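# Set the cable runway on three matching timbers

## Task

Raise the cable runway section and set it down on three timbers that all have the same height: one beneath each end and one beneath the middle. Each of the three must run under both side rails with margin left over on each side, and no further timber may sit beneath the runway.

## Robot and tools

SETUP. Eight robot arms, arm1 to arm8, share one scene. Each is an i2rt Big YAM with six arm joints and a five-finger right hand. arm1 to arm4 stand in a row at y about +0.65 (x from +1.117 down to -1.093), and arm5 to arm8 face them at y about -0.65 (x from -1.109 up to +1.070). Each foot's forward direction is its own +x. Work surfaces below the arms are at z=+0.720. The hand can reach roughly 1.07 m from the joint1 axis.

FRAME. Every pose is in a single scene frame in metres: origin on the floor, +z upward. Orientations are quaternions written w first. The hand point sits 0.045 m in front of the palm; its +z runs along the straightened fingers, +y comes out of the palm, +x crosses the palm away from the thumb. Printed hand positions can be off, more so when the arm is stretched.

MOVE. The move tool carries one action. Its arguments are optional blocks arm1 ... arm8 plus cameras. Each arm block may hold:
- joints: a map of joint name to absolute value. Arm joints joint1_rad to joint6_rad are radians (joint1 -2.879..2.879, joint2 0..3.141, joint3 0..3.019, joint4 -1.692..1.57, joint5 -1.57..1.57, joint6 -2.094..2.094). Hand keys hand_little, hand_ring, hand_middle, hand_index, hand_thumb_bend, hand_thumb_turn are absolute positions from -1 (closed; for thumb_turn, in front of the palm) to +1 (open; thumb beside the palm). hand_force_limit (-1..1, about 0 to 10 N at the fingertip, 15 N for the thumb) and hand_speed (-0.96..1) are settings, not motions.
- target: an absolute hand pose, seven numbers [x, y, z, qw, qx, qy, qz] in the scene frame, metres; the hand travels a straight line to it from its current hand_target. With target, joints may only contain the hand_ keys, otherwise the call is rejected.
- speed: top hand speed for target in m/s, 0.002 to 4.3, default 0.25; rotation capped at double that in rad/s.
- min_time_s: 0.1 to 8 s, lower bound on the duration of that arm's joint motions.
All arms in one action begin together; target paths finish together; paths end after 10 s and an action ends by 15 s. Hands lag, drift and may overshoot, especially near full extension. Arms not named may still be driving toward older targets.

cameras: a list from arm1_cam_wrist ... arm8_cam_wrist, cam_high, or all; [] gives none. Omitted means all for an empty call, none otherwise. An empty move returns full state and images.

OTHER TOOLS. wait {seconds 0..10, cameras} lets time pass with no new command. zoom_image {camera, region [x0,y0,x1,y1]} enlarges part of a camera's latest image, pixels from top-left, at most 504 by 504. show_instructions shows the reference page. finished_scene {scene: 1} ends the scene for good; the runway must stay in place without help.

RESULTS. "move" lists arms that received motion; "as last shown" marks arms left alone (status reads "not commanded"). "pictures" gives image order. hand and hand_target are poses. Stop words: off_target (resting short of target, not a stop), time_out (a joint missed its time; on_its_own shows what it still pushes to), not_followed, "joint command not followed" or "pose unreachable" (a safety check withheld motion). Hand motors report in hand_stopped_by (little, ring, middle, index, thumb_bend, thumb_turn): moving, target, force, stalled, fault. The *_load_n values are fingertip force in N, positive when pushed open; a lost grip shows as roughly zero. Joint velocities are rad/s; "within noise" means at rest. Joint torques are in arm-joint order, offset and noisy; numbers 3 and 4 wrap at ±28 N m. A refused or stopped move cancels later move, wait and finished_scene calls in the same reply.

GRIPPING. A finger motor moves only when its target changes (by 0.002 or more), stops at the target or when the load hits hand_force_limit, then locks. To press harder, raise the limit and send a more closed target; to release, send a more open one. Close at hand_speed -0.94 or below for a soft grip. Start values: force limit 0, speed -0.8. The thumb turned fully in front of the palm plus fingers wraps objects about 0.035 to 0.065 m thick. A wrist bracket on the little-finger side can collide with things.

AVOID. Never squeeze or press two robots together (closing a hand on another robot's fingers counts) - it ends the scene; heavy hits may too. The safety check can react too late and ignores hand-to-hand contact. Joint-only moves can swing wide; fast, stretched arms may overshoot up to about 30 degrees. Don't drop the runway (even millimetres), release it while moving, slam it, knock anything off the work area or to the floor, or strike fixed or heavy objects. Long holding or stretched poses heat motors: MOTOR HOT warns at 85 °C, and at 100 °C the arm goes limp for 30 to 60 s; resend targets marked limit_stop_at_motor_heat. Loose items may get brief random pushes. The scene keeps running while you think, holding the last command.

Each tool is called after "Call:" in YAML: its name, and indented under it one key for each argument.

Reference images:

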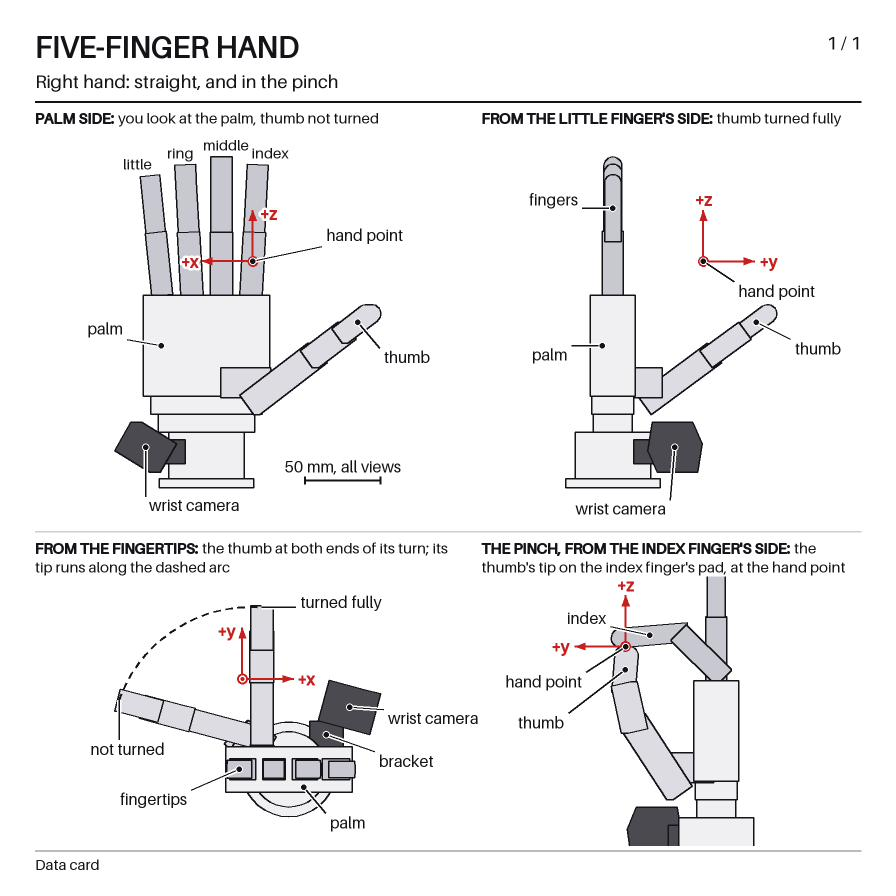

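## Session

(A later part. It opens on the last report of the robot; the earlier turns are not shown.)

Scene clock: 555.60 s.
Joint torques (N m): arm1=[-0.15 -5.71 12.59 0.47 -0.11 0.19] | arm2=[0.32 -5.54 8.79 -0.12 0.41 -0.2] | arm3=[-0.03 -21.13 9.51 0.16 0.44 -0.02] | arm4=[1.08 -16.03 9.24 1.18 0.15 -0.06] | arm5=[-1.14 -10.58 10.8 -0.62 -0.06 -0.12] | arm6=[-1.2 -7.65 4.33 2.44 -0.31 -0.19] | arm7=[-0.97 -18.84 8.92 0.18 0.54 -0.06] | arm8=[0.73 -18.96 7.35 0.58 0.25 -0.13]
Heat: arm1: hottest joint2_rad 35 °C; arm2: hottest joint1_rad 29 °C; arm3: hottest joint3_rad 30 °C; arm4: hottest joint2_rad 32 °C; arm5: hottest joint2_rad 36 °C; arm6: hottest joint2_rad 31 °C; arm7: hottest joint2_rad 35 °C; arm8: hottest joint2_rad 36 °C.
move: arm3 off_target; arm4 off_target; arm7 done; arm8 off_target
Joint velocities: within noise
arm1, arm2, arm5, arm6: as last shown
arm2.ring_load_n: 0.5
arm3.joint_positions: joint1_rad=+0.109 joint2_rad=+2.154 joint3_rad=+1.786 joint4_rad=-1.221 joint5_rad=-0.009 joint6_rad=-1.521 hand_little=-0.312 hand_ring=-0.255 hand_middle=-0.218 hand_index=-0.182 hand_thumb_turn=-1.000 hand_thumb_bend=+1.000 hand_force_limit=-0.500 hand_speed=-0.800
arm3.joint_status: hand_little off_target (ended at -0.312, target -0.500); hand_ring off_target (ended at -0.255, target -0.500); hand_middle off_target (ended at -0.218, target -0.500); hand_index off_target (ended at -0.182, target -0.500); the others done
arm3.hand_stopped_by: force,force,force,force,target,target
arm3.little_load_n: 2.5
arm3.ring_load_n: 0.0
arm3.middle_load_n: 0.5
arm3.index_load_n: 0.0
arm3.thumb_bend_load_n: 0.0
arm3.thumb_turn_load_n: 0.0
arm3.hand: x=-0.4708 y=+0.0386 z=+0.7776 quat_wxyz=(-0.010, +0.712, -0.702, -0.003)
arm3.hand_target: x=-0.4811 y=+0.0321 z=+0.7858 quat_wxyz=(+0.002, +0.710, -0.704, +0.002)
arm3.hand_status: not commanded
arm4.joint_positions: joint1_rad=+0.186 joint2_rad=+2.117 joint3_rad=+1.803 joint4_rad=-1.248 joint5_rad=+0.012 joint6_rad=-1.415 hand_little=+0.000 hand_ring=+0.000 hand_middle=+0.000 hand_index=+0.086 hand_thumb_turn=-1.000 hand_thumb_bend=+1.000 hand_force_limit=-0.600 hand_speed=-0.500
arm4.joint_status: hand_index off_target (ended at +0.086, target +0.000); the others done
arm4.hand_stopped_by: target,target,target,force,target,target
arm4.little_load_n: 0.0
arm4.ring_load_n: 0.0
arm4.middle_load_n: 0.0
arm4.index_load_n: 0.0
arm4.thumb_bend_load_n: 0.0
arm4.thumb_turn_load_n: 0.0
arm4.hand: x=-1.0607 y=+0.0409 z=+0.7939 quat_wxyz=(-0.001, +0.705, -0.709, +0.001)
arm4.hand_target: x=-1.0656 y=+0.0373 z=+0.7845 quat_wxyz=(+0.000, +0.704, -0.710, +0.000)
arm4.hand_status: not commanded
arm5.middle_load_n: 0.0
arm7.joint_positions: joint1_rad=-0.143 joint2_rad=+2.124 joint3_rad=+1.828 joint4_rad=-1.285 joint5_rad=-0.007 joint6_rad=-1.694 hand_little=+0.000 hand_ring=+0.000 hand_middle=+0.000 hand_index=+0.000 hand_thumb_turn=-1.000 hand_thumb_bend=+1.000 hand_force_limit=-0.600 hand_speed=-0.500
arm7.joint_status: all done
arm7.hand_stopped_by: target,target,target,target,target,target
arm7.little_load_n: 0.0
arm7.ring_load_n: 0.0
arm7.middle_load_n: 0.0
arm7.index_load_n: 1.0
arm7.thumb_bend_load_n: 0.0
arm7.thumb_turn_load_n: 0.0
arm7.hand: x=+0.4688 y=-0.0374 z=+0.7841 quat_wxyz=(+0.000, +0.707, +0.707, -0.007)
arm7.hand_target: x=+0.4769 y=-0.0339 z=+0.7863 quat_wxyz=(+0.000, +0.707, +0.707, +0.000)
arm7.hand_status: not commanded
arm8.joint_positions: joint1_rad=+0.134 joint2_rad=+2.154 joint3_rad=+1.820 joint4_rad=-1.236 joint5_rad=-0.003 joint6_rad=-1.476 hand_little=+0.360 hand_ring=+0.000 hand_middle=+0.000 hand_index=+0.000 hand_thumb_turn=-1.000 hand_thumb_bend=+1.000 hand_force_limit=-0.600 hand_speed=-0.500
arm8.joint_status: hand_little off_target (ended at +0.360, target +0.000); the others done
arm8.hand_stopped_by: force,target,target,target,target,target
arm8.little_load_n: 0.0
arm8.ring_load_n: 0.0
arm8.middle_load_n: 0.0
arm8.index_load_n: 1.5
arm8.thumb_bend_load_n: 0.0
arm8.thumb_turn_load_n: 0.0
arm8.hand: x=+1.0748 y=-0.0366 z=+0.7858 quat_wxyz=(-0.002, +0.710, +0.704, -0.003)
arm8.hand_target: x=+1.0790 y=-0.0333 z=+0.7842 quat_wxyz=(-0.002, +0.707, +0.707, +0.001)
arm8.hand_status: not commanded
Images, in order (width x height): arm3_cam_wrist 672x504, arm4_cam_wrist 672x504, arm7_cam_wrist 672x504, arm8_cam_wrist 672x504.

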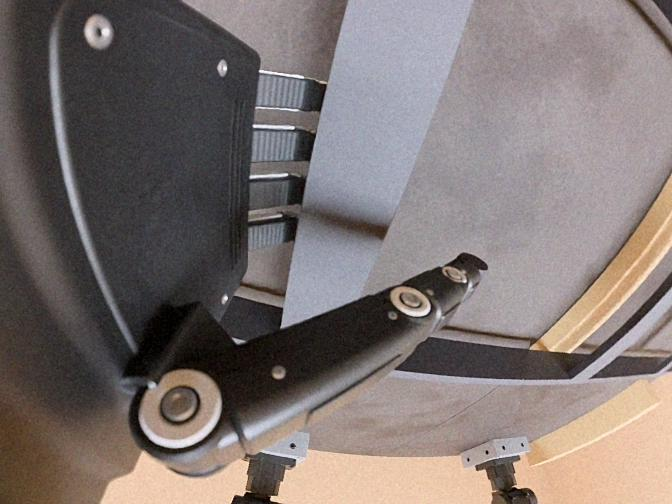

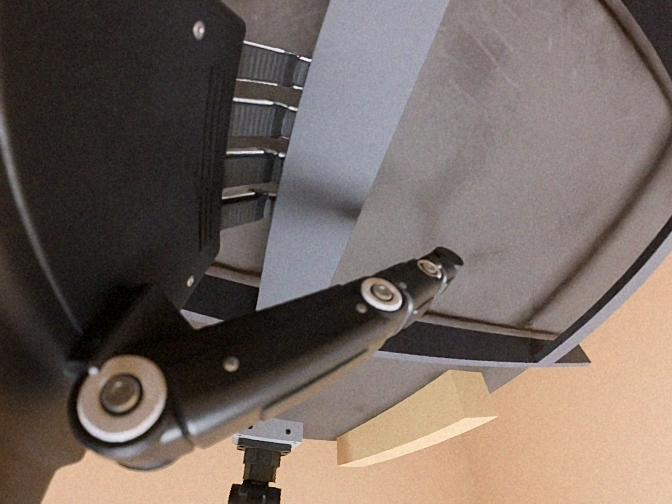

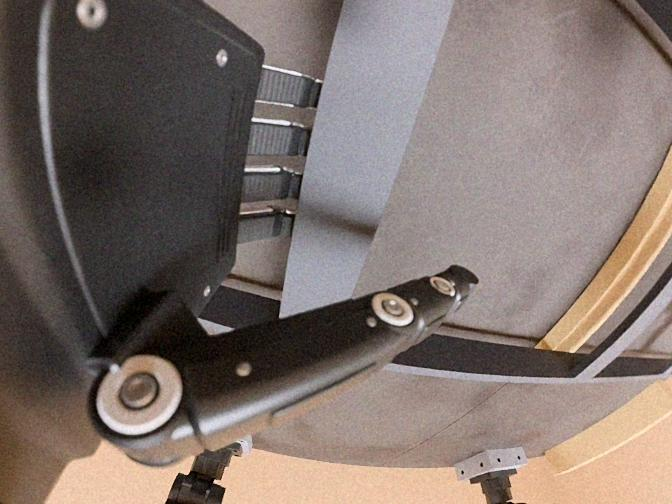

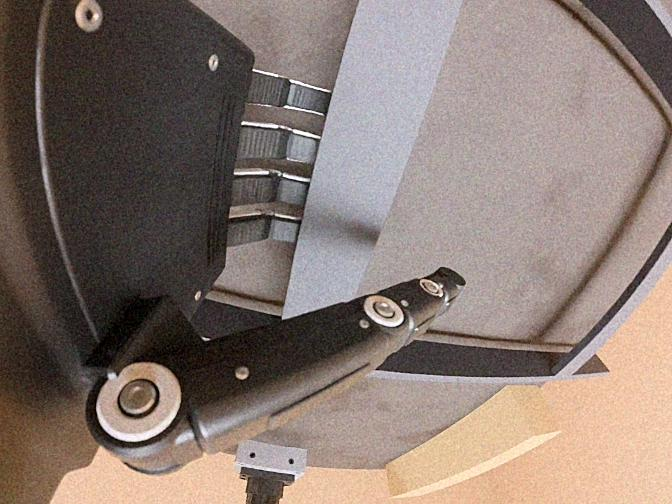

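Call:
move:
  arm4: {"joints": {"hand_speed": -0.8, "hand_force_limit": -0.4, "hand_little": -0.5, "hand_ring": -0.5, "hand_middle": -0.5, "hand_index": -0.5, "hand_thumb_bend": -0.6}}
  arm7: {"joints": {"hand_speed": -0.8, "hand_force_limit": -0.4, "hand_little": -0.5, "hand_ring": -0.5, "hand_middle": -0.5, "hand_index": -0.5, "hand_thumb_bend": -0.6}}
  arm8: {"joints": {"hand_speed": -0.8, "hand_force_limit": -0.4, "hand_little": -0.5, "hand_ring": -0.5, "hand_middle": -0.5, "hand_index": -0.5, "hand_thumb_bend": -0.6}}
  arm3: {"joints": {"hand_speed": -0.8, "hand_force_limit": -0.4, "hand_little": -0.52, "hand_ring": -0.52, "hand_middle": -0.52, "hand_index": -0.52, "hand_thumb_bend": -0.6}}
  cameras: ["arm3_cam_wrist","arm4_cam_wrist","arm7_cam_wrist","arm8_cam_wrist"]

Scene clock: 576.93 s.
Joint torques (N m): arm1=[-0.15 -6.01 12.57 0.46 -0.11 0.23] | arm2=[0.38 -5.19 8.84 -0.03 0.39 -0.19] | arm3=[-0.03 -21.6 9.5 -0.01 0.34 -0.03] | arm4=[1.08 -16.85 9.61 1.03 0.05 -0.06] | arm5=[-1.2 -10.58 10.78 -0.62 -0.06 -0.12] | arm6=[-1.26 -7.53 4.31 2.43 -0.32 -0.2] | arm7=[-1.03 -19.6 9.22 0.18 0.64 0.03] | arm8=[0.73 -19.6 7.49 0.47 0.39 -0.03]
Heat: arm1: hottest joint2_rad 35 °C; arm2: hottest joint1_rad 29 °C; arm3: hottest joint3_rad 31 °C; arm4: hottest joint2_rad 33 °C; arm5: hottest joint2_rad 36 °C; arm6: hottest joint2_rad 31 °C; arm7: hottest joint2_rad 35 °C; arm8: hottest joint2_rad 36 °C.
move: arm3 off_target; arm4 off_target; arm7 off_target; arm8 off_target
Joint velocities: within noise
arm1, arm2, arm5, arm6: as last shown
arm2.ring_load_n: 0.0
arm3.joint_positions: joint1_rad=+0.109 joint2_rad=+2.160 joint3_rad=+1.785 joint4_rad=-1.216 joint5_rad=-0.007 joint6_rad=-1.518 hand_little=-0.327 hand_ring=-0.308 hand_middle=-0.289 hand_index=-0.290 hand_thumb_turn=-1.000 hand_thumb_bend=+0.338 hand_force_limit=-0.400 hand_speed=-0.800
arm3.joint_status: hand_little off_target (ended at -0.327, target -0.520); hand_ring off_target (ended at -0.308, target -0.520); hand_middle off_target (ended at -0.289, target -0.520); hand_index off_target (ended at -0.290, target -0.520); hand_thumb_bend off_target (ended at +0.338, target -0.600); the others done
arm3.hand_stopped_by: force,force,force,force,force,target
arm3.little_load_n: 0.0
arm3.ring_load_n: 0.0
arm3.middle_load_n: 1.5
arm3.index_load_n: 4.5
arm3.thumb_bend_load_n: 4.0
arm3.thumb_turn_load_n: 0.0
arm3.hand: x=-0.4710 y=+0.0386 z=+0.7740 quat_wxyz=(-0.010, +0.711, -0.703, -0.004)
arm3.hand_target: x=-0.4808 y=+0.0321 z=+0.7858 quat_wxyz=(+0.002, +0.708, -0.706, +0.003)
arm3.hand_status: not commanded
arm4.joint_positions: joint1_rad=+0.184 joint2_rad=+2.130 joint3_rad=+1.798 joint4_rad=-1.236 joint5_rad=+0.019 joint6_rad=-1.415 hand_little=-0.256 hand_ring=-0.201 hand_middle=-0.164 hand_index=-0.225 hand_thumb_turn=-1.000 hand_thumb_bend=+0.270 hand_force_limit=-0.400 hand_speed=-0.800
arm4.joint_status: hand_little off_target (ended at -0.256, target -0.500); hand_ring off_target (ended at -0.201, target -0.500); hand_middle off_target (ended at -0.164, target -0.500); hand_index off_target (ended at -0.225, target -0.500); hand_thumb_bend off_target (ended at +0.270, target -0.600); the others done
arm4.hand_stopped_by: force,force,force,force,force,target
arm4.little_load_n: 0.0
arm4.ring_load_n: 0.0
arm4.middle_load_n: 0.0
arm4.index_load_n: 3.5
arm4.thumb_bend_load_n: 4.0
arm4.thumb_turn_load_n: 0.0
arm4.hand: x=-1.0633 y=+0.0408 z=+0.7848 quat_wxyz=(+0.000, +0.704, -0.710, -0.004)
arm4.hand_target: x=-1.0664 y=+0.0351 z=+0.7846 quat_wxyz=(+0.004, +0.704, -0.710, +0.002)
arm4.hand_status: not commanded
arm7.joint_positions: joint1_rad=-0.143 joint2_rad=+2.134 joint3_rad=+1.823 joint4_rad=-1.282 joint5_rad=-0.009 joint6_rad=-1.710 hand_little=-0.275 hand_ring=-0.237 hand_middle=-0.199 hand_index=-0.183 hand_thumb_turn=-1.000 hand_thumb_bend=+0.345 hand_force_limit=-0.400 hand_speed=-0.800
arm7.joint_status: hand_little off_target (ended at -0.275, target -0.500); hand_ring off_target (ended at -0.237, target -0.500); hand_middle off_target (ended at -0.199, target -0.500); hand_index off_target (ended at -0.183, target -0.500); hand_thumb_bend off_target (ended at +0.345, target -0.600); the others done
arm7.hand_stopped_by: force,force,force,force,force,target
arm7.little_load_n: 4.0
arm7.ring_load_n: 1.5
arm7.middle_load_n: 0.0
arm7.index_load_n: 0.0
arm7.thumb_bend_load_n: 4.5
arm7.thumb_turn_load_n: 0.0
arm7.hand: x=+0.4685 y=-0.0383 z=+0.7762 quat_wxyz=(+0.003, +0.702, +0.712, -0.012)
arm7.hand_target: x=+0.4775 y=-0.0328 z=+0.7861 quat_wxyz=(-0.001, +0.704, +0.710, +0.002)
arm7.hand_status: not commanded
arm8.joint_positions: joint1_rad=+0.134 joint2_rad=+2.161 joint3_rad=+1.817 joint4_rad=-1.231 joint5_rad=-0.006 joint6_rad=-1.495 hand_little=-0.174 hand_ring=-0.162 hand_middle=-0.145 hand_index=-0.053 hand_thumb_turn=-1.000 hand_thumb_bend=+0.299 hand_force_limit=-0.400 hand_speed=-0.800
arm8.joint_status: hand_little off_target (ended at -0.174, target -0.500); hand_ring off_target (ended at -0.162, target -0.500); hand_middle off_target (ended at -0.145, target -0.500); hand_index off_target (ended at -0.053, target -0.500); hand_thumb_bend off_target (ended at +0.299, target -0.600); the others done
arm8.hand_stopped_by: force,force,force,force,force,target
arm8.little_load_n: 4.5
arm8.ring_load_n: 3.5
arm8.middle_load_n: 0.0
arm8.index_load_n: 0.0
arm8.thumb_bend_load_n: 4.5
arm8.thumb_turn_load_n: -0.5
arm8.hand: x=+1.0746 y=-0.0362 z=+0.7803 quat_wxyz=(-0.001, +0.704, +0.710, -0.005)
arm8.hand_target: x=+1.0793 y=-0.0323 z=+0.7841 quat_wxyz=(-0.002, +0.704, +0.710, +0.002)
arm8.hand_status: not commanded
Images, in order (width x height): arm3_cam_wrist 672x504, arm4_cam_wrist 672x504, arm7_cam_wrist 672x504, arm8_cam_wrist 672x504.

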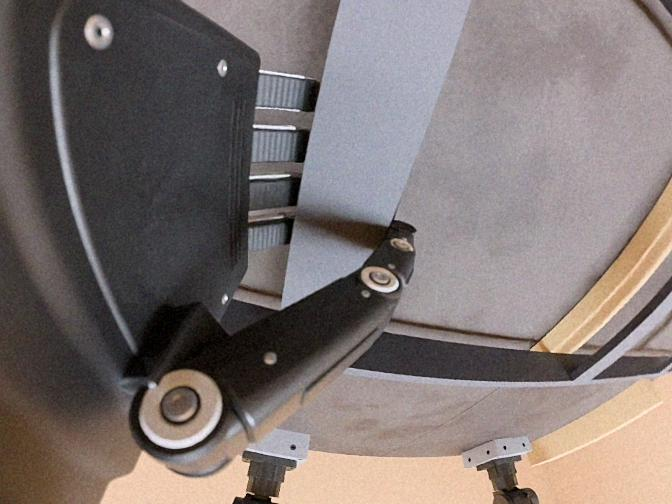

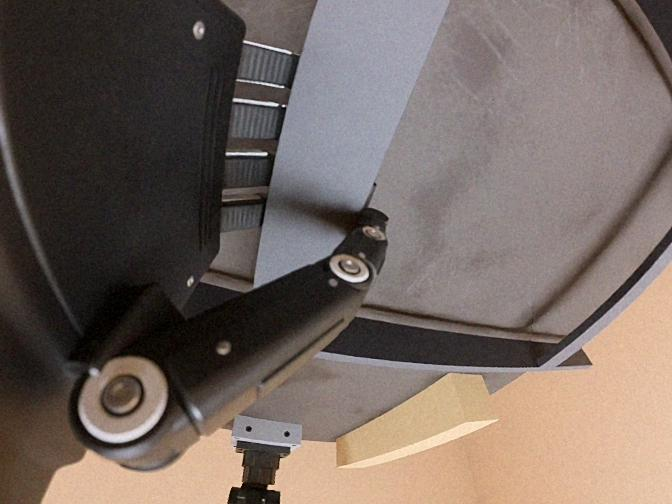

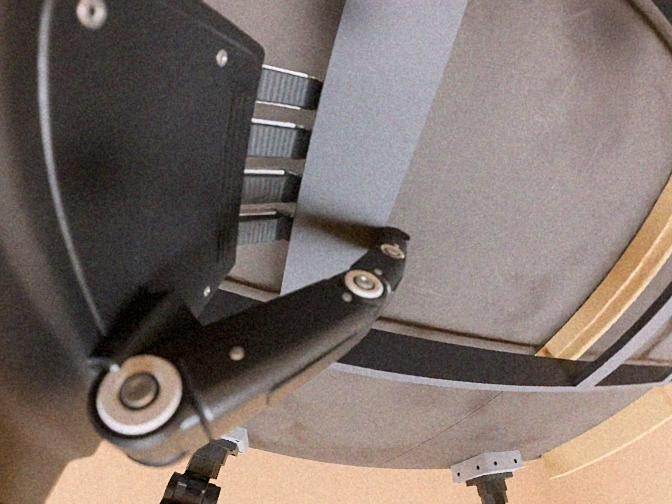

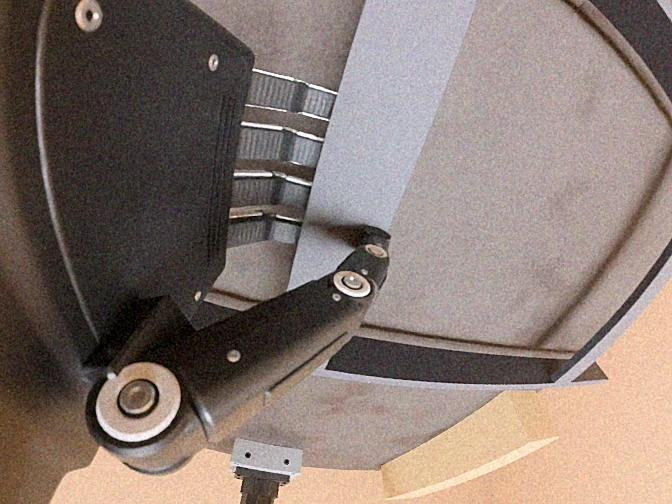

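Call:
move:
  arm8: {"target": [1.079, -0.034, 0.815, 0, 0.7071, 0.7071, 0], "speed": 0.03}
  arm7: {"target": [0.477, -0.034, 0.815, 0, 0.7071, 0.7071, 0], "speed": 0.03}
  arm3: {"target": [-0.481, 0.034, 0.815, 0, 0.7071, -0.7071, 0], "speed": 0.03}
  arm4: {"target": [-1.066, 0.036, 0.815, 0, 0.7071, -0.7071, 0], "speed": 0.03}
  cameras: ["arm6_cam_wrist","cam_high","arm1_cam_wrist"]

Scene clock: 586.53 s.
Joint torques (N m): arm1=[-0.03 -6.07 12.51 0.4 -0.11 0.21] | arm2=[-0.32 -5.19 8.84 -0.09 0.41 -0.18] | arm3=[-0.15 -23.88 12.11 -2.25 0.38 0.11] | arm4=[1.79 -18.37 12.46 -1.78 0 -0.01] | arm5=[-1.2 -10.52 10.78 -0.62 -0.06 -0.12] | arm6=[-1.14 -7.65 4.36 2.44 -0.32 -0.19] | arm7=[-1.08 -21.48 12.14 -1.77 0.6 0.16] | arm8=[0.67 -21.71 9.84 -1.92 0.36 0.1]
Heat: arm1: hottest joint3_rad 36 °C; arm2: hottest joint3_rad 29 °C; arm3: hottest joint3_rad 31 °C; arm4: hottest joint2_rad 33 °C; arm5: hottest joint2_rad 36 °C; arm6: hottest joint2_rad 31 °C; arm7: hottest joint2_rad 35 °C; arm8: hottest joint2_rad 36 °C.
move: arm3 off_target; arm4 off_target; arm7 off_target; arm8 off_target
Joint velocities: within noise
arm1.joint_positions: joint1_rad=+0.855 joint2_rad=+1.271 joint3_rad=+1.694 joint4_rad=-1.680 joint5_rad=+0.024 joint6_rad=-0.792 hand_little=+1.000 hand_ring=+1.000 hand_middle=+1.000 hand_index=+1.000 hand_thumb_turn=+1.000 hand_thumb_bend=+1.000 hand_force_limit=+0.000 hand_speed=-0.800
arm1.joint_status: not commanded
arm1.hand_stopped_by: target,target,target,target,target,target
arm1.little_load_n: 0.0
arm1.ring_load_n: 0.0
arm1.middle_load_n: 0.0
arm1.index_load_n: 0.0
arm1.thumb_bend_load_n: 0.0
arm1.thumb_turn_load_n: 0.0
arm1.hand: x=+1.3511 y=+0.4019 z=+1.1284 quat_wxyz=(+0.011, +0.710, -0.687, +0.154)
arm1.hand_target: x=+1.3486 y=+0.4016 z=+1.1492 quat_wxyz=(+0.009, +0.698, -0.694, +0.176)
arm1.hand_status: not commanded
arm2.joint_positions: joint1_rad=-0.531 joint2_rad=+1.173 joint3_rad=+1.420 joint4_rad=-1.676 joint5_rad=+0.080 joint6_rad=-1.993 hand_little=+1.000 hand_ring=+1.000 hand_middle=+1.000 hand_index=+1.000 hand_thumb_turn=+1.000 hand_thumb_bend=+1.000 hand_force_limit=+0.000 hand_speed=-0.800
arm2.joint_status: not commanded
arm2.hand_stopped_by: target,target,target,target,target,target
arm2.little_load_n: 0.0
arm2.ring_load_n: 0.0
arm2.middle_load_n: -0.5
arm2.index_load_n: 0.0
arm2.thumb_bend_load_n: -0.5
arm2.thumb_turn_load_n: 0.0
arm2.hand: x=+0.0993 y=+0.4026 z=+1.1456 quat_wxyz=(+0.085, +0.654, -0.752, -0.017)
arm2.hand_target: x=+0.1018 y=+0.4002 z=+1.1498 quat_wxyz=(+0.085, +0.661, -0.745, -0.020)
arm2.hand_status: not commanded
arm3.joint_positions: joint1_rad=+0.109 joint2_rad=+2.160 joint3_rad=+1.785 joint4_rad=-1.222 joint5_rad=-0.007 joint6_rad=-1.533 hand_little=-0.327 hand_ring=-0.308 hand_middle=-0.289 hand_index=-0.290 hand_thumb_turn=-1.000 hand_thumb_bend=+0.338 hand_force_limit=-0.400 hand_speed=-0.800
arm3.joint_status: not commanded
arm3.hand_stopped_by: force,force,force,force,force,target
arm3.little_load_n: 0.0
arm3.ring_load_n: 0.0
arm3.middle_load_n: 1.5
arm3.index_load_n: 5.5
arm3.thumb_bend_load_n: 4.0
arm3.thumb_turn_load_n: 0.0
arm3.hand: x=-0.4716 y=+0.0393 z=+0.7742 quat_wxyz=(-0.012, +0.716, -0.698, -0.006)
arm3.hand_target: x=-0.4811 y=+0.0345 z=+0.8139 quat_wxyz=(+0.000, +0.709, -0.705, +0.000)
arm3.hand_status: off_target (0.042 m and 2.2 deg from the pose sent, 0.042 m and 1.4 deg at the start)
arm4.joint_positions: joint1_rad=+0.182 joint2_rad=+2.130 joint3_rad=+1.801 joint4_rad=-1.245 joint5_rad=+0.010 joint6_rad=-1.432 hand_little=-0.256 hand_ring=-0.201 hand_middle=-0.164 hand_index=-0.225 hand_thumb_turn=-1.000 hand_thumb_bend=+0.270 hand_force_limit=-0.400 hand_speed=-0.800
arm4.joint_status: not commanded
arm4.hand_stopped_by: force,force,force,force,force,target
arm4.little_load_n: 0.0
arm4.ring_load_n: 0.0
arm4.middle_load_n: 0.0
arm4.index_load_n: 4.5
arm4.thumb_bend_load_n: 4.0
arm4.thumb_turn_load_n: 0.0
arm4.hand: x=-1.0634 y=+0.0412 z=+0.7856 quat_wxyz=(-0.005, +0.710, -0.705, -0.004)
arm4.hand_target: x=-1.0651 y=+0.0361 z=+0.8142 quat_wxyz=(-0.001, +0.710, -0.704, +0.002)
arm4.hand_status: off_target (0.030 m and 0.8 deg from the pose sent, 0.031 m and 0.6 deg at the start)
arm5.joint_positions: joint1_rad=+0.729 joint2_rad=+1.260 joint3_rad=+1.472 joint4_rad=-1.697 joint5_rad=+0.017 joint6_rad=-0.803 hand_little=+1.000 hand_ring=+1.000 hand_middle=+1.000 hand_index=+1.000 hand_thumb_turn=+1.000 hand_thumb_bend=+1.000 hand_force_limit=+0.000 hand_speed=-0.800
arm5.joint_status: not commanded
arm5.hand_stopped_by: target,target,target,target,target,target
arm5.little_load_n: 0.0
arm5.ring_load_n: 0.0
arm5.middle_load_n: 0.0
arm5.index_load_n: 0.0
arm5.thumb_bend_load_n: 0.0
arm5.thumb_turn_load_n: 0.0
arm5.hand: x=-1.2998 y=-0.4083 z=+1.1270 quat_wxyz=(-0.044, +0.707, +0.705, +0.007)
arm5.hand_target: x=-1.2987 y=-0.4023 z=+1.1494 quat_wxyz=(-0.069, +0.708, +0.703, +0.007)
arm5.hand_status: not commanded
arm6: as last shown
arm6.thumb_bend_load_n: 0.5
arm7.joint_positions: joint1_rad=-0.143 joint2_rad=+2.134 joint3_rad=+1.827 joint4_rad=-1.288 joint5_rad=-0.009 joint6_rad=-1.716 hand_little=-0.275 hand_ring=-0.237 hand_middle=-0.199 hand_index=-0.183 hand_thumb_turn=-1.000 hand_thumb_bend=+0.345 hand_force_limit=-0.400 hand_speed=-0.800
arm7.joint_status: not commanded
arm7.hand_stopped_by: force,force,force,force,force,target
arm7.little_load_n: 5.5
arm7.ring_load_n: 3.5
arm7.middle_load_n: 0.0
arm7.index_load_n: 0.0
arm7.thumb_bend_load_n: 3.0
arm7.thumb_turn_load_n: 0.0
arm7.hand: x=+0.4686 y=-0.0383 z=+0.7775 quat_wxyz=(+0.004, +0.700, +0.714, -0.013)
arm7.hand_target: x=+0.4770 y=-0.0335 z=+0.8143 quat_wxyz=(-0.002, +0.707, +0.707, +0.002)
arm7.hand_status: off_target (0.039 m and 2.0 deg from the pose sent, 0.040 m and 1.7 deg at the start)
arm8.joint_positions: joint1_rad=+0.134 joint2_rad=+2.161 joint3_rad=+1.819 joint4_rad=-1.236 joint5_rad=-0.006 joint6_rad=-1.499 hand_little=-0.174 hand_ring=-0.162 hand_middle=-0.145 hand_index=-0.053 hand_thumb_turn=-1.000 hand_thumb_bend=+0.299 hand_force_limit=-0.400 hand_speed=-0.800
arm8.joint_status: not commanded
arm8.hand_stopped_by: force,force,force,force,force,target
arm8.little_load_n: 4.0
arm8.ring_load_n: 4.5
arm8.middle_load_n: 0.5
arm8.index_load_n: 0.0
arm8.thumb_bend_load_n: 3.5
arm8.thumb_turn_load_n: 0.0
arm8.hand: x=+1.0748 y=-0.0364 z=+0.7811 quat_wxyz=(+0.000, +0.702, +0.712, -0.006)
arm8.hand_target: x=+1.0789 y=-0.0335 z=+0.8142 quat_wxyz=(-0.002, +0.707, +0.707, +0.002)
arm8.hand_status: off_target (0.034 m and 1.1 deg from the pose sent, 0.035 m and 0.8 deg at the start)
pictures: arm1_cam_wrist, arm6_cam_wrist, cam_high
Images, in order (width x height): arm1_cam_wrist 672x504, arm6_cam_wrist 672x504, cam_high 672x504.

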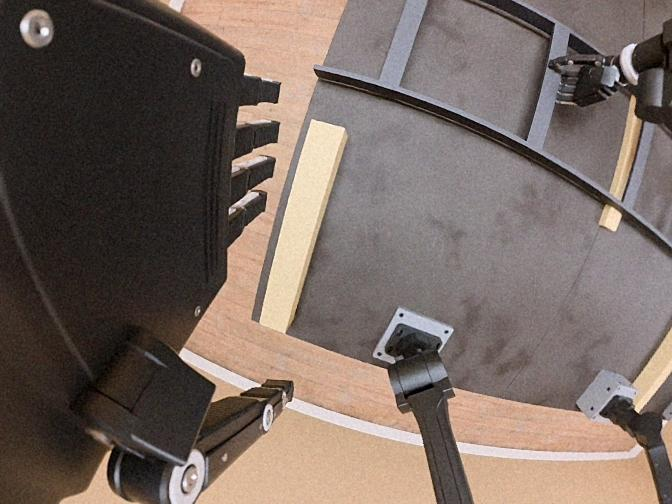

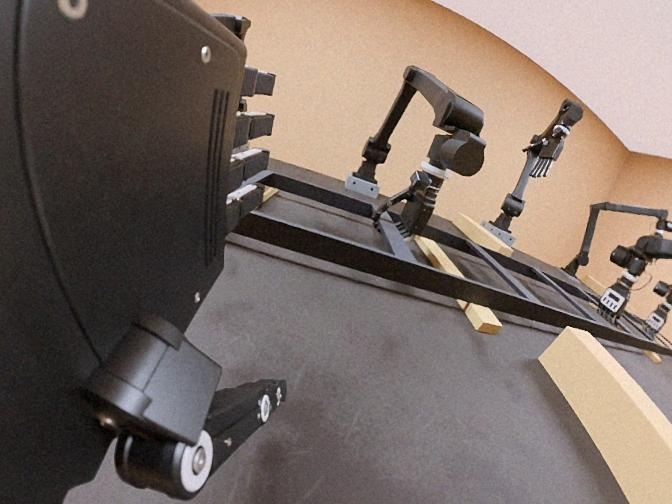

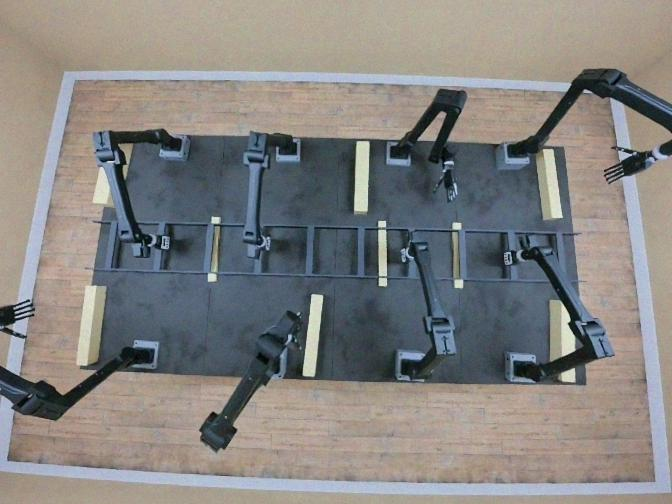

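Call:
move:
  arm8: {"target": [1.079, -0.034, 0.85, 0, 0.7071, 0.7071, 0], "speed": 0.05}
  arm7: {"target": [0.477, -0.034, 0.85, 0, 0.7071, 0.7071, 0], "speed": 0.05}
  arm3: {"target": [-0.481, 0.034, 0.85, 0, 0.7071, -0.7071, 0], "speed": 0.05}
  arm4: {"target": [-1.066, 0.036, 0.85, 0, 0.7071, -0.7071, 0], "speed": 0.05}
  cameras: ["arm6_cam_wrist"]

Scene clock: 601.70 s.
Joint torques (N m): arm1=[-0.21 -5.6 12.51 0.4 -0.14 0.19] | arm2=[0.09 -5.89 8.87 -0.02 0.38 -0.19] | arm3=[-0.09 -26.52 14.75 -3.77 0.55 0.28] | arm4=[1.55 -20.25 15.38 -2.74 0.74 0.07] | arm5=[-1.2 -10.52 10.78 -0.64 -0.06 -0.12] | arm6=[-1.26 -7.59 4.33 2.43 -0.31 -0.2] | arm7=[-1.08 -24.18 14.48 -2.61 0.61 0.19] | arm8=[0.73 -24 12.12 -2.25 0.66 0.12]
Heat: arm1: hottest joint3_rad 36 °C; arm2: hottest joint3_rad 29 °C; arm3: hottest joint3_rad 31 °C; arm4: hottest joint2_rad 34 °C; arm5: hottest joint2_rad 36 °C; arm6: hottest joint2_rad 31 °C; arm7: hottest joint2_rad 35 °C; arm8: hottest joint2_rad 37 °C.
move: arm3 off_target; arm4 off_target; arm7 off_target; arm8 off_target
Joint velocities: within noise
arm1, arm2, arm5, arm6: as last shown
arm1.thumb_turn_load_n: -0.5
arm2.little_load_n: 0.5
arm2.ring_load_n: 0.5
arm2.middle_load_n: 0.0
arm2.index_load_n: -0.5
arm2.thumb_bend_load_n: 0.0
arm3.joint_positions: joint1_rad=+0.109 joint2_rad=+2.160 joint3_rad=+1.792 joint4_rad=-1.250 joint5_rad=-0.010 joint6_rad=-1.545 hand_little=-0.327 hand_ring=-0.308 hand_middle=-0.289 hand_index=-0.289 hand_thumb_turn=-1.000 hand_thumb_bend=+0.338 hand_force_limit=-0.400 hand_speed=-0.800
arm3.joint_status: not commanded
arm3.hand_stopped_by: force,force,force,force,force,target
arm3.little_load_n: 0.0
arm3.ring_load_n: 0.0
arm3.middle_load_n: 4.0
arm3.index_load_n: 10.0
arm3.thumb_bend_load_n: 4.0
arm3.thumb_turn_load_n: 0.0
arm3.hand: x=-0.4716 y=+0.0433 z=+0.7772 quat_wxyz=(-0.021, +0.720, -0.693, -0.013)
arm3.hand_target: x=-0.4812 y=+0.0364 z=+0.8468 quat_wxyz=(+0.002, +0.707, -0.707, +0.001)
arm3.hand_status: off_target (0.074 m and 3.5 deg from the pose sent, 0.077 m and 2.2 deg at the start)
arm4.joint_positions: joint1_rad=+0.182 joint2_rad=+2.131 joint3_rad=+1.806 joint4_rad=-1.297 joint5_rad=-0.002 joint6_rad=-1.434 hand_little=-0.256 hand_ring=-0.201 hand_middle=-0.164 hand_index=-0.224 hand_thumb_turn=-1.000 hand_thumb_bend=+0.270 hand_force_limit=-0.400 hand_speed=-0.800
arm4.joint_status: not commanded
arm4.hand_stopped_by: force,force,force,force,force,target
arm4.little_load_n: 0.0
arm4.ring_load_n: 0.0
arm4.middle_load_n: 0.0
arm4.index_load_n: 11.5
arm4.thumb_bend_load_n: 3.5
arm4.thumb_turn_load_n: 0.0
arm4.hand: x=-1.0631 y=+0.0534 z=+0.7884 quat_wxyz=(-0.025, +0.710, -0.704, -0.019)
arm4.hand_target: x=-1.0665 y=+0.0389 z=+0.8483 quat_wxyz=(+0.001, +0.707, -0.708, +0.001)
arm4.hand_status: off_target (0.064 m and 3.6 deg from the pose sent, 0.065 m and 0.8 deg at the start)
arm6.thumb_bend_load_n: 0.0
arm7.joint_positions: joint1_rad=-0.143 joint2_rad=+2.141 joint3_rad=+1.844 joint4_rad=-1.343 joint5_rad=-0.009 joint6_rad=-1.717 hand_little=-0.275 hand_ring=-0.237 hand_middle=-0.199 hand_index=-0.182 hand_thumb_turn=-1.000 hand_thumb_bend=+0.345 hand_force_limit=-0.400 hand_speed=-0.800
arm7.joint_status: not commanded
arm7.hand_stopped_by: force,force,force,force,force,target
arm7.little_load_n: 1.0
arm7.ring_load_n: 3.0
arm7.middle_load_n: 2.5
arm7.index_load_n: 5.5
arm7.thumb_bend_load_n: 1.0
arm7.thumb_turn_load_n: 0.0
arm7.hand: x=+0.4676 y=-0.0471 z=+0.7808 quat_wxyz=(+0.018, +0.699, +0.714, -0.031)
arm7.hand_target: x=+0.4766 y=-0.0371 z=+0.8477 quat_wxyz=(-0.001, +0.707, +0.707, +0.001)
arm7.hand_status: off_target (0.071 m and 4.3 deg from the pose sent, 0.073 m and 2.0 deg at the start)
arm8.joint_positions: joint1_rad=+0.134 joint2_rad=+2.161 joint3_rad=+1.823 joint4_rad=-1.305 joint5_rad=-0.013 joint6_rad=-1.501 hand_little=-0.174 hand_ring=-0.162 hand_middle=-0.144 hand_index=-0.053 hand_thumb_turn=-1.000 hand_thumb_bend=+0.298 hand_force_limit=-0.400 hand_speed=-0.800
arm8.joint_status: not commanded
arm8.hand_stopped_by: force,force,force,force,force,target
arm8.little_load_n: 0.5
arm8.ring_load_n: 0.0
arm8.middle_load_n: 10.0
arm8.index_load_n: 0.0
arm8.thumb_bend_load_n: 0.0
arm8.thumb_turn_load_n: 0.0
arm8.hand: x=+1.0748 y=-0.0535 z=+0.7849 quat_wxyz=(+0.023, +0.701, +0.712, -0.031)
arm8.hand_target: x=+1.0792 y=-0.0375 z=+0.8482 quat_wxyz=(-0.001, +0.707, +0.707, +0.000)
arm8.hand_status: off_target (0.068 m and 4.5 deg from the pose sent, 0.069 m and 1.1 deg at the start)
Images, in order (width x height): arm6_cam_wrist 672x504.

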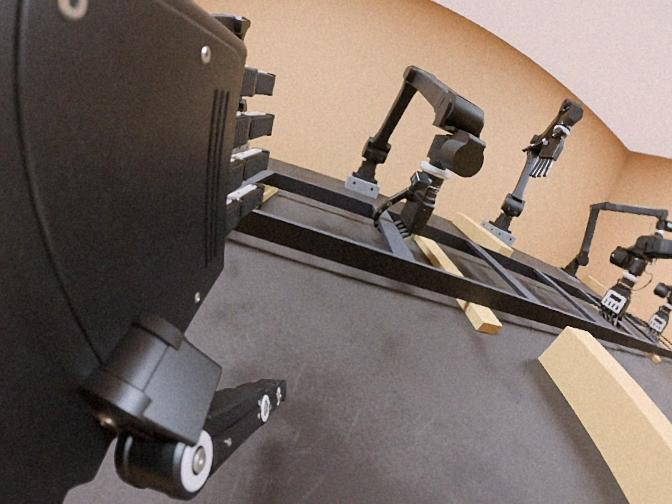

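Call:
move:
  arm8: {"target": [1.079, -0.034, 0.80, -0.0247, 0.7067, 0.7067, 0.0247], "speed": 0.05}
  arm7: {"target": [0.477, -0.034, 0.80, -0.0247, 0.7067, 0.7067, 0.0247], "speed": 0.05}
  arm3: {"target": [-0.481, 0.034, 0.80, 0.0247, 0.7067, -0.7067, 0.0247], "speed": 0.05}
  arm4: {"target": [-1.066, 0.036, 0.80, 0.0247, 0.7067, -0.7067, 0.0247], "speed": 0.05}
  arm6: {"target": [-0.25, -0.3, 1.05, 0, 0.7071, 0.7071, 0], "speed": 0.3, "joints": {"hand_speed": 0.0, "hand_thumb_turn": -1}}

Call:
move:
  arm6: {"target": [-0.14, -0.036, 0.88, 0, 0.7071, 0.7071, 0], "speed": 0.25}
  cameras: ["arm6_cam_wrist","cam_high"]

Call:
zoom_image:
  camera: "arm6_cam_wrist"
  region: [230, 60, 430, 300]

Scene clock: 653.83 s.
Joint torques (N m): arm1=[-0.32 -5.66 12.56 0.42 -0.1 0.19] | arm2=[-0.03 -5.83 8.75 -0.21 0.39 -0.18] | arm3=[-0.15 -23.65 8.79 0.16 0.49 0.15] | arm4=[1.38 -18.43 9.37 1.61 0.33 0.09] | arm5=[-1.2 -10.58 10.78 -0.61 -0.06 -0.12] | arm6=[-1.73 -9.47 12.86 -0.21 0.13 -0.16] | arm7=[-1.14 -21.42 8.88 0.81 0.27 0.15] | arm8=[0.67 -21.01 7.82 1.68 0.63 0.08]
Heat: arm1: hottest joint3_rad 36 °C; arm2: hottest joint3_rad 30 °C; arm3: hottest joint3_rad 36 °C; arm4: hottest joint3_rad 37 °C; arm5: hottest joint2_rad 36 °C; arm6: hottest joint2_rad 31 °C; arm7: hottest joint2_rad 39 °C; arm8: hottest joint2_rad 39 °C.
move: arm3 off_target; arm4 off_target; arm6 off_target; arm7 off_target; arm8 off_target
Joint velocities: within noise
arm1, arm2, arm5: as last shown
arm1.thumb_turn_load_n: 0.0
arm2.little_load_n: 0.0
arm2.ring_load_n: 0.0
arm2.index_load_n: 0.0
arm3.joint_positions: joint1_rad=+0.109 joint2_rad=+2.126 joint3_rad=+1.728 joint4_rad=-1.163 joint5_rad=-0.006 joint6_rad=-1.530 hand_little=-0.327 hand_ring=-0.308 hand_middle=-0.289 hand_index=-0.290 hand_thumb_turn=-1.000 hand_thumb_bend=+0.338 hand_force_limit=-0.400 hand_speed=-0.800
arm3.joint_status: not commanded
arm3.hand_stopped_by: force,force,force,force,force,target
arm3.little_load_n: 0.0
arm3.ring_load_n: 1.0
arm3.middle_load_n: 1.5
arm3.index_load_n: 2.5
arm3.thumb_bend_load_n: 3.5
arm3.thumb_turn_load_n: 0.0
arm3.hand: x=-0.4720 y=+0.0427 z=+0.7735 quat_wxyz=(+0.000, +0.715, -0.699, +0.007)
arm3.hand_target: x=-0.4811 y=+0.0365 z=+0.7998 quat_wxyz=(+0.022, +0.707, -0.707, +0.022)
arm3.hand_status: off_target (0.029 m and 3.7 deg from the pose sent, 0.026 m and 7.1 deg at the start)
arm4.joint_positions: joint1_rad=+0.182 joint2_rad=+2.097 joint3_rad=+1.740 joint4_rad=-1.199 joint5_rad=+0.018 joint6_rad=-1.425 hand_little=-0.256 hand_ring=-0.201 hand_middle=-0.164 hand_index=-0.225 hand_thumb_turn=-1.000 hand_thumb_bend=+0.269 hand_force_limit=-0.400 hand_speed=-0.800
arm4.joint_status: not commanded
arm4.hand_stopped_by: force,force,force,force,force,target
arm4.little_load_n: 0.0
arm4.ring_load_n: 0.0
arm4.middle_load_n: 0.0
arm4.index_load_n: 1.0
arm4.thumb_bend_load_n: 0.0
arm4.thumb_turn_load_n: 0.0
arm4.hand: x=-1.0660 y=+0.0494 z=+0.7838 quat_wxyz=(+0.003, +0.707, -0.707, +0.002)
arm4.hand_target: x=-1.0660 y=+0.0392 z=+0.8004 quat_wxyz=(+0.022, +0.704, -0.709, +0.021)
arm4.hand_status: off_target (0.021 m and 3.6 deg from the pose sent, 0.021 m and 7.6 deg at the start)
arm6.joint_positions: joint1_rad=-0.173 joint2_rad=+1.328 joint3_rad=+1.456 joint4_rad=-1.679 joint5_rad=+0.005 joint6_rad=-1.773 hand_little=+1.000 hand_ring=+1.000 hand_middle=+1.000 hand_index=+1.000 hand_thumb_turn=-1.000 hand_thumb_bend=+1.000 hand_force_limit=+0.000 hand_speed=+0.000
arm6.joint_status: all done
arm6.hand_stopped_by: target,target,target,target,target,target
arm6.little_load_n: 0.0
arm6.ring_load_n: 0.0
arm6.middle_load_n: 0.0
arm6.index_load_n: 0.0
arm6.thumb_bend_load_n: 0.0
arm6.thumb_turn_load_n: 0.0
arm6.hand: x=-0.2549 y=-0.3104 z=+1.0328 quat_wxyz=(+0.001, +0.712, +0.702, +0.006)
arm6.hand_target: x=-0.2507 y=-0.3019 z=+1.0501 quat_wxyz=(-0.007, +0.707, +0.707, +0.022)
arm6.hand_status: off_target (0.021 m and 1.1 deg from the pose sent, 0.397 m and 93.2 deg at the start; pose on its path clipped on 10 of 109 steps; a joint's target at an end of its range on 26 of 109 steps)
arm7.joint_positions: joint1_rad=-0.144 joint2_rad=+2.100 joint3_rad=+1.762 joint4_rad=-1.242 joint5_rad=-0.009 joint6_rad=-1.717 hand_little=-0.275 hand_ring=-0.237 hand_middle=-0.199 hand_index=-0.183 hand_thumb_turn=-1.000 hand_thumb_bend=+0.345 hand_force_limit=-0.400 hand_speed=-0.800
arm7.joint_status: not commanded
arm7.hand_stopped_by: force,force,force,force,force,target
arm7.little_load_n: 4.0
arm7.ring_load_n: 1.0
arm7.middle_load_n: 0.0
arm7.index_load_n: 0.0
arm7.thumb_bend_load_n: 3.5
arm7.thumb_turn_load_n: 0.0
arm7.hand: x=+0.4684 y=-0.0476 z=+0.7749 quat_wxyz=(-0.001, +0.700, +0.714, -0.007)
arm7.hand_target: x=+0.4767 y=-0.0370 z=+0.8004 quat_wxyz=(-0.021, +0.707, +0.707, +0.021)
arm7.hand_status: off_target (0.030 m and 4.7 deg from the pose sent, 0.025 m and 8.2 deg at the start)
arm8.joint_positions: joint1_rad=+0.137 joint2_rad=+2.121 joint3_rad=+1.746 joint4_rad=-1.208 joint5_rad=-0.006 joint6_rad=-1.487 hand_little=-0.174 hand_ring=-0.162 hand_middle=-0.145 hand_index=-0.053 hand_thumb_turn=-1.000 hand_thumb_bend=+0.298 hand_force_limit=-0.400 hand_speed=-0.800
arm8.joint_status: not commanded
arm8.hand_stopped_by: force,force,force,force,force,target
arm8.little_load_n: 2.0
arm8.ring_load_n: 3.0
arm8.middle_load_n: 1.5
arm8.index_load_n: 0.0
arm8.thumb_bend_load_n: 1.0
arm8.thumb_turn_load_n: 0.0
arm8.hand: x=+1.0743 y=-0.0541 z=+0.7805 quat_wxyz=(+0.002, +0.706, +0.709, -0.008)
arm8.hand_target: x=+1.0789 y=-0.0372 z=+0.8011 quat_wxyz=(-0.022, +0.710, +0.704, +0.022)
arm8.hand_status: off_target (0.028 m and 4.8 deg from the pose sent, 0.025 m and 8.4 deg at the start)
pictures: none

Scene clock: 656.20 s.
Joint torques (N m): arm1=[-0.15 -6.07 12.57 0.42 -0.12 0.21] | arm2=[0.26 -5.48 8.75 -0.03 0.4 -0.19] | arm3=[-0.15 -23.71 8.68 0.2 0.51 0.12] | arm4=[1.49 -18.49 9.7 1.5 0.29 0.07] | arm5=[-1.2 -10.58 10.78 -0.61 -0.06 -0.12] | arm6=[-2.08 -19.9 12.81 -0.34 -0.18 -0.16] | arm7=[-1.14 -21.42 8.88 0.81 0.27 0.15] | arm8=[0.62 -21.01 7.82 1.66 0.63 0.08]
Heat: arm1: hottest joint3_rad 36 °C; arm2: hottest joint3_rad 30 °C; arm3: hottest joint3_rad 35 °C; arm4: hottest joint3_rad 37 °C; arm5: hottest joint2_rad 36 °C; arm6: hottest joint2_rad 31 °C; arm7: hottest joint2_rad 39 °C; arm8: hottest joint2_rad 39 °C.
move: arm6 off_target
Joint velocities: within noise
arm1, arm2, arm3, arm4, arm5, arm7, arm8: as last shown
arm3.thumb_bend_load_n: 3.0
arm6.joint_positions: joint1_rad=-0.247 joint2_rad=+2.159 joint3_rad=+2.140 joint4_rad=-1.570 joint5_rad=+0.000 joint6_rad=-1.851 hand_little=+1.000 hand_ring=+1.000 hand_middle=+1.000 hand_index=+1.000 hand_thumb_turn=-1.000 hand_thumb_bend=+1.000 hand_force_limit=+0.000 hand_speed=+0.000
arm6.joint_status: not commanded
arm6.hand_stopped_by: target,target,target,target,target,target
arm6.little_load_n: 0.0
arm6.ring_load_n: -0.5
arm6.middle_load_n: 0.0
arm6.index_load_n: 0.0
arm6.thumb_bend_load_n: 0.0
arm6.thumb_turn_load_n: 0.0
arm6.hand: x=-0.1470 y=-0.0464 z=+0.8668 quat_wxyz=(+0.009, +0.710, +0.704, -0.012)
arm6.hand_target: x=-0.1400 y=-0.0368 z=+0.8801 quat_wxyz=(+0.000, +0.707, +0.707, +0.001)
arm6.hand_status: off_target (0.018 m and 1.8 deg from the pose sent, 0.334 m and 1.1 deg at the start)
arm7.little_load_n: 3.5
arm8.little_load_n: 1.5
arm8.thumb_bend_load_n: 1.5
Images, in order (width x height): arm6_cam_wrist 672x504, cam_high 672x504.

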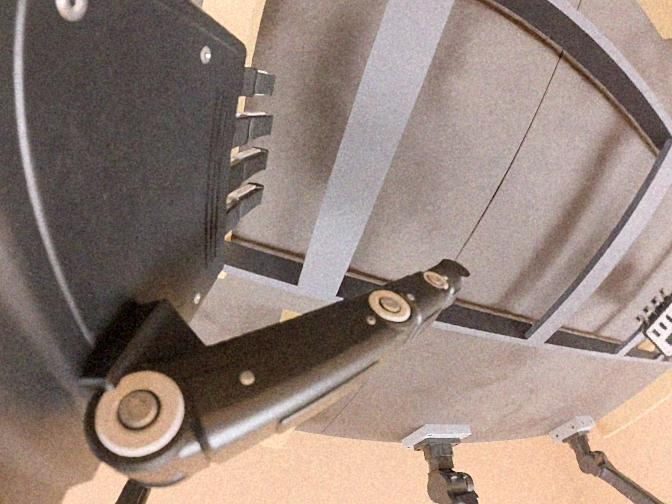

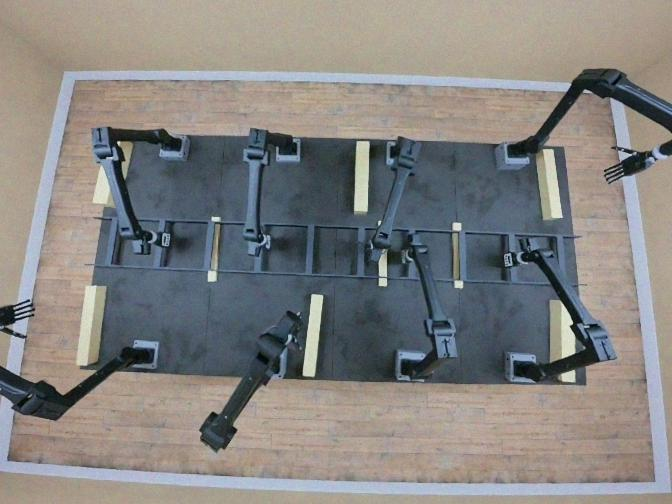

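Scaled by 2.100 from the camera's image (finer frame: 960x720).

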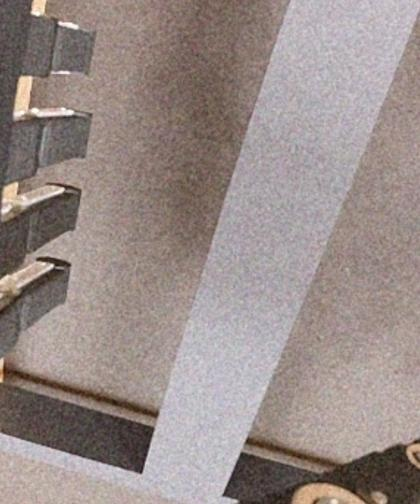

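Call:
move:
  arm6: {"target": [-0.120, -0.03, 0.80, 0, 0.7071, 0.7071, 0], "speed": 0.12}
  cameras: ["arm6_cam_wrist"]

Call:
zoom_image:
  camera: "arm6_cam_wrist"
  region: [230, 60, 430, 300]

Scene clock: 668.07 s.
Joint torques (N m): arm1=[0.03 -6.07 12.55 0.43 -0.12 0.2] | arm2=[-0.03 -5.71 8.77 0.01 0.39 -0.2] | arm3=[-0.21 -23.65 8.75 0.24 0.5 0.13] | arm4=[1.61 -18.67 9.24 1.63 0.28 0.07] | arm5=[-1.2 -10.52 10.78 -0.62 -0.06 -0.12] | arm6=[-2.14 -20.6 8.8 0.8 -0.15 -0.18] | arm7=[-1.14 -21.42 8.88 0.81 0.27 0.15] | arm8=[0.62 -21.07 7.82 1.66 0.63 0.08]
Heat: arm1: hottest joint3_rad 36 °C; arm2: hottest joint3_rad 30 °C; arm3: hottest joint3_rad 34 °C; arm4: hottest joint2_rad 36 °C; arm5: hottest joint2_rad 36 °C; arm6: hottest joint2_rad 32 °C; arm7: hottest joint2_rad 39 °C; arm8: hottest joint2_rad 39 °C.
move: arm6 done
Joint velocities: within noise
arm1, arm2, arm3, arm4, arm5, arm7, arm8: as last shown
arm1.ring_load_n: -0.5
arm3.little_load_n: 0.5
arm6.joint_positions: joint1_rad=-0.272 joint2_rad=+2.227 joint3_rad=+2.089 joint4_rad=-1.432 joint5_rad=-0.003 joint6_rad=-1.874 hand_little=+1.000 hand_ring=+1.000 hand_middle=+1.000 hand_index=+1.000 hand_thumb_turn=-1.000 hand_thumb_bend=+1.000 hand_force_limit=+0.000 hand_speed=+0.000
arm6.joint_status: not commanded
arm6.hand_stopped_by: target,target,target,target,target,target
arm6.little_load_n: 0.0
arm6.ring_load_n: 0.0
arm6.middle_load_n: 0.0
arm6.index_load_n: 0.0
arm6.thumb_bend_load_n: 0.0
arm6.thumb_turn_load_n: 0.0
arm6.hand: x=-0.1257 y=-0.0331 z=+0.8025 quat_wxyz=(+0.003, +0.711, +0.703, -0.004)
arm6.hand_target: x=-0.1203 y=-0.0299 z=+0.8000 quat_wxyz=(-0.001, +0.708, +0.707, +0.000)
arm6.hand_status: done (0.007 m and 0.9 deg from the pose sent, 0.074 m and 1.8 deg at the start)
arm7.little_load_n: 4.0
arm7.middle_load_n: 0.5
arm8.little_load_n: 2.0
Images, in order (width x height): arm6_cam_wrist 672x504.

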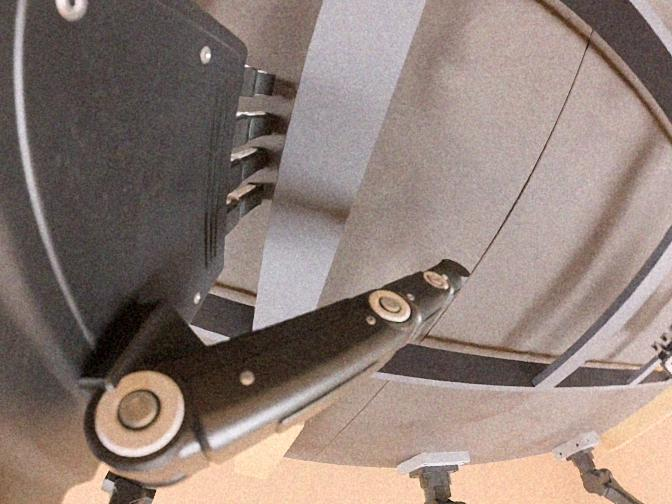

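Scaled by 2.100 from the camera's image (finer frame: 960x720).

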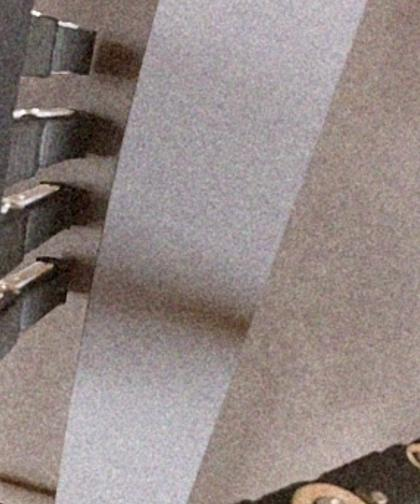

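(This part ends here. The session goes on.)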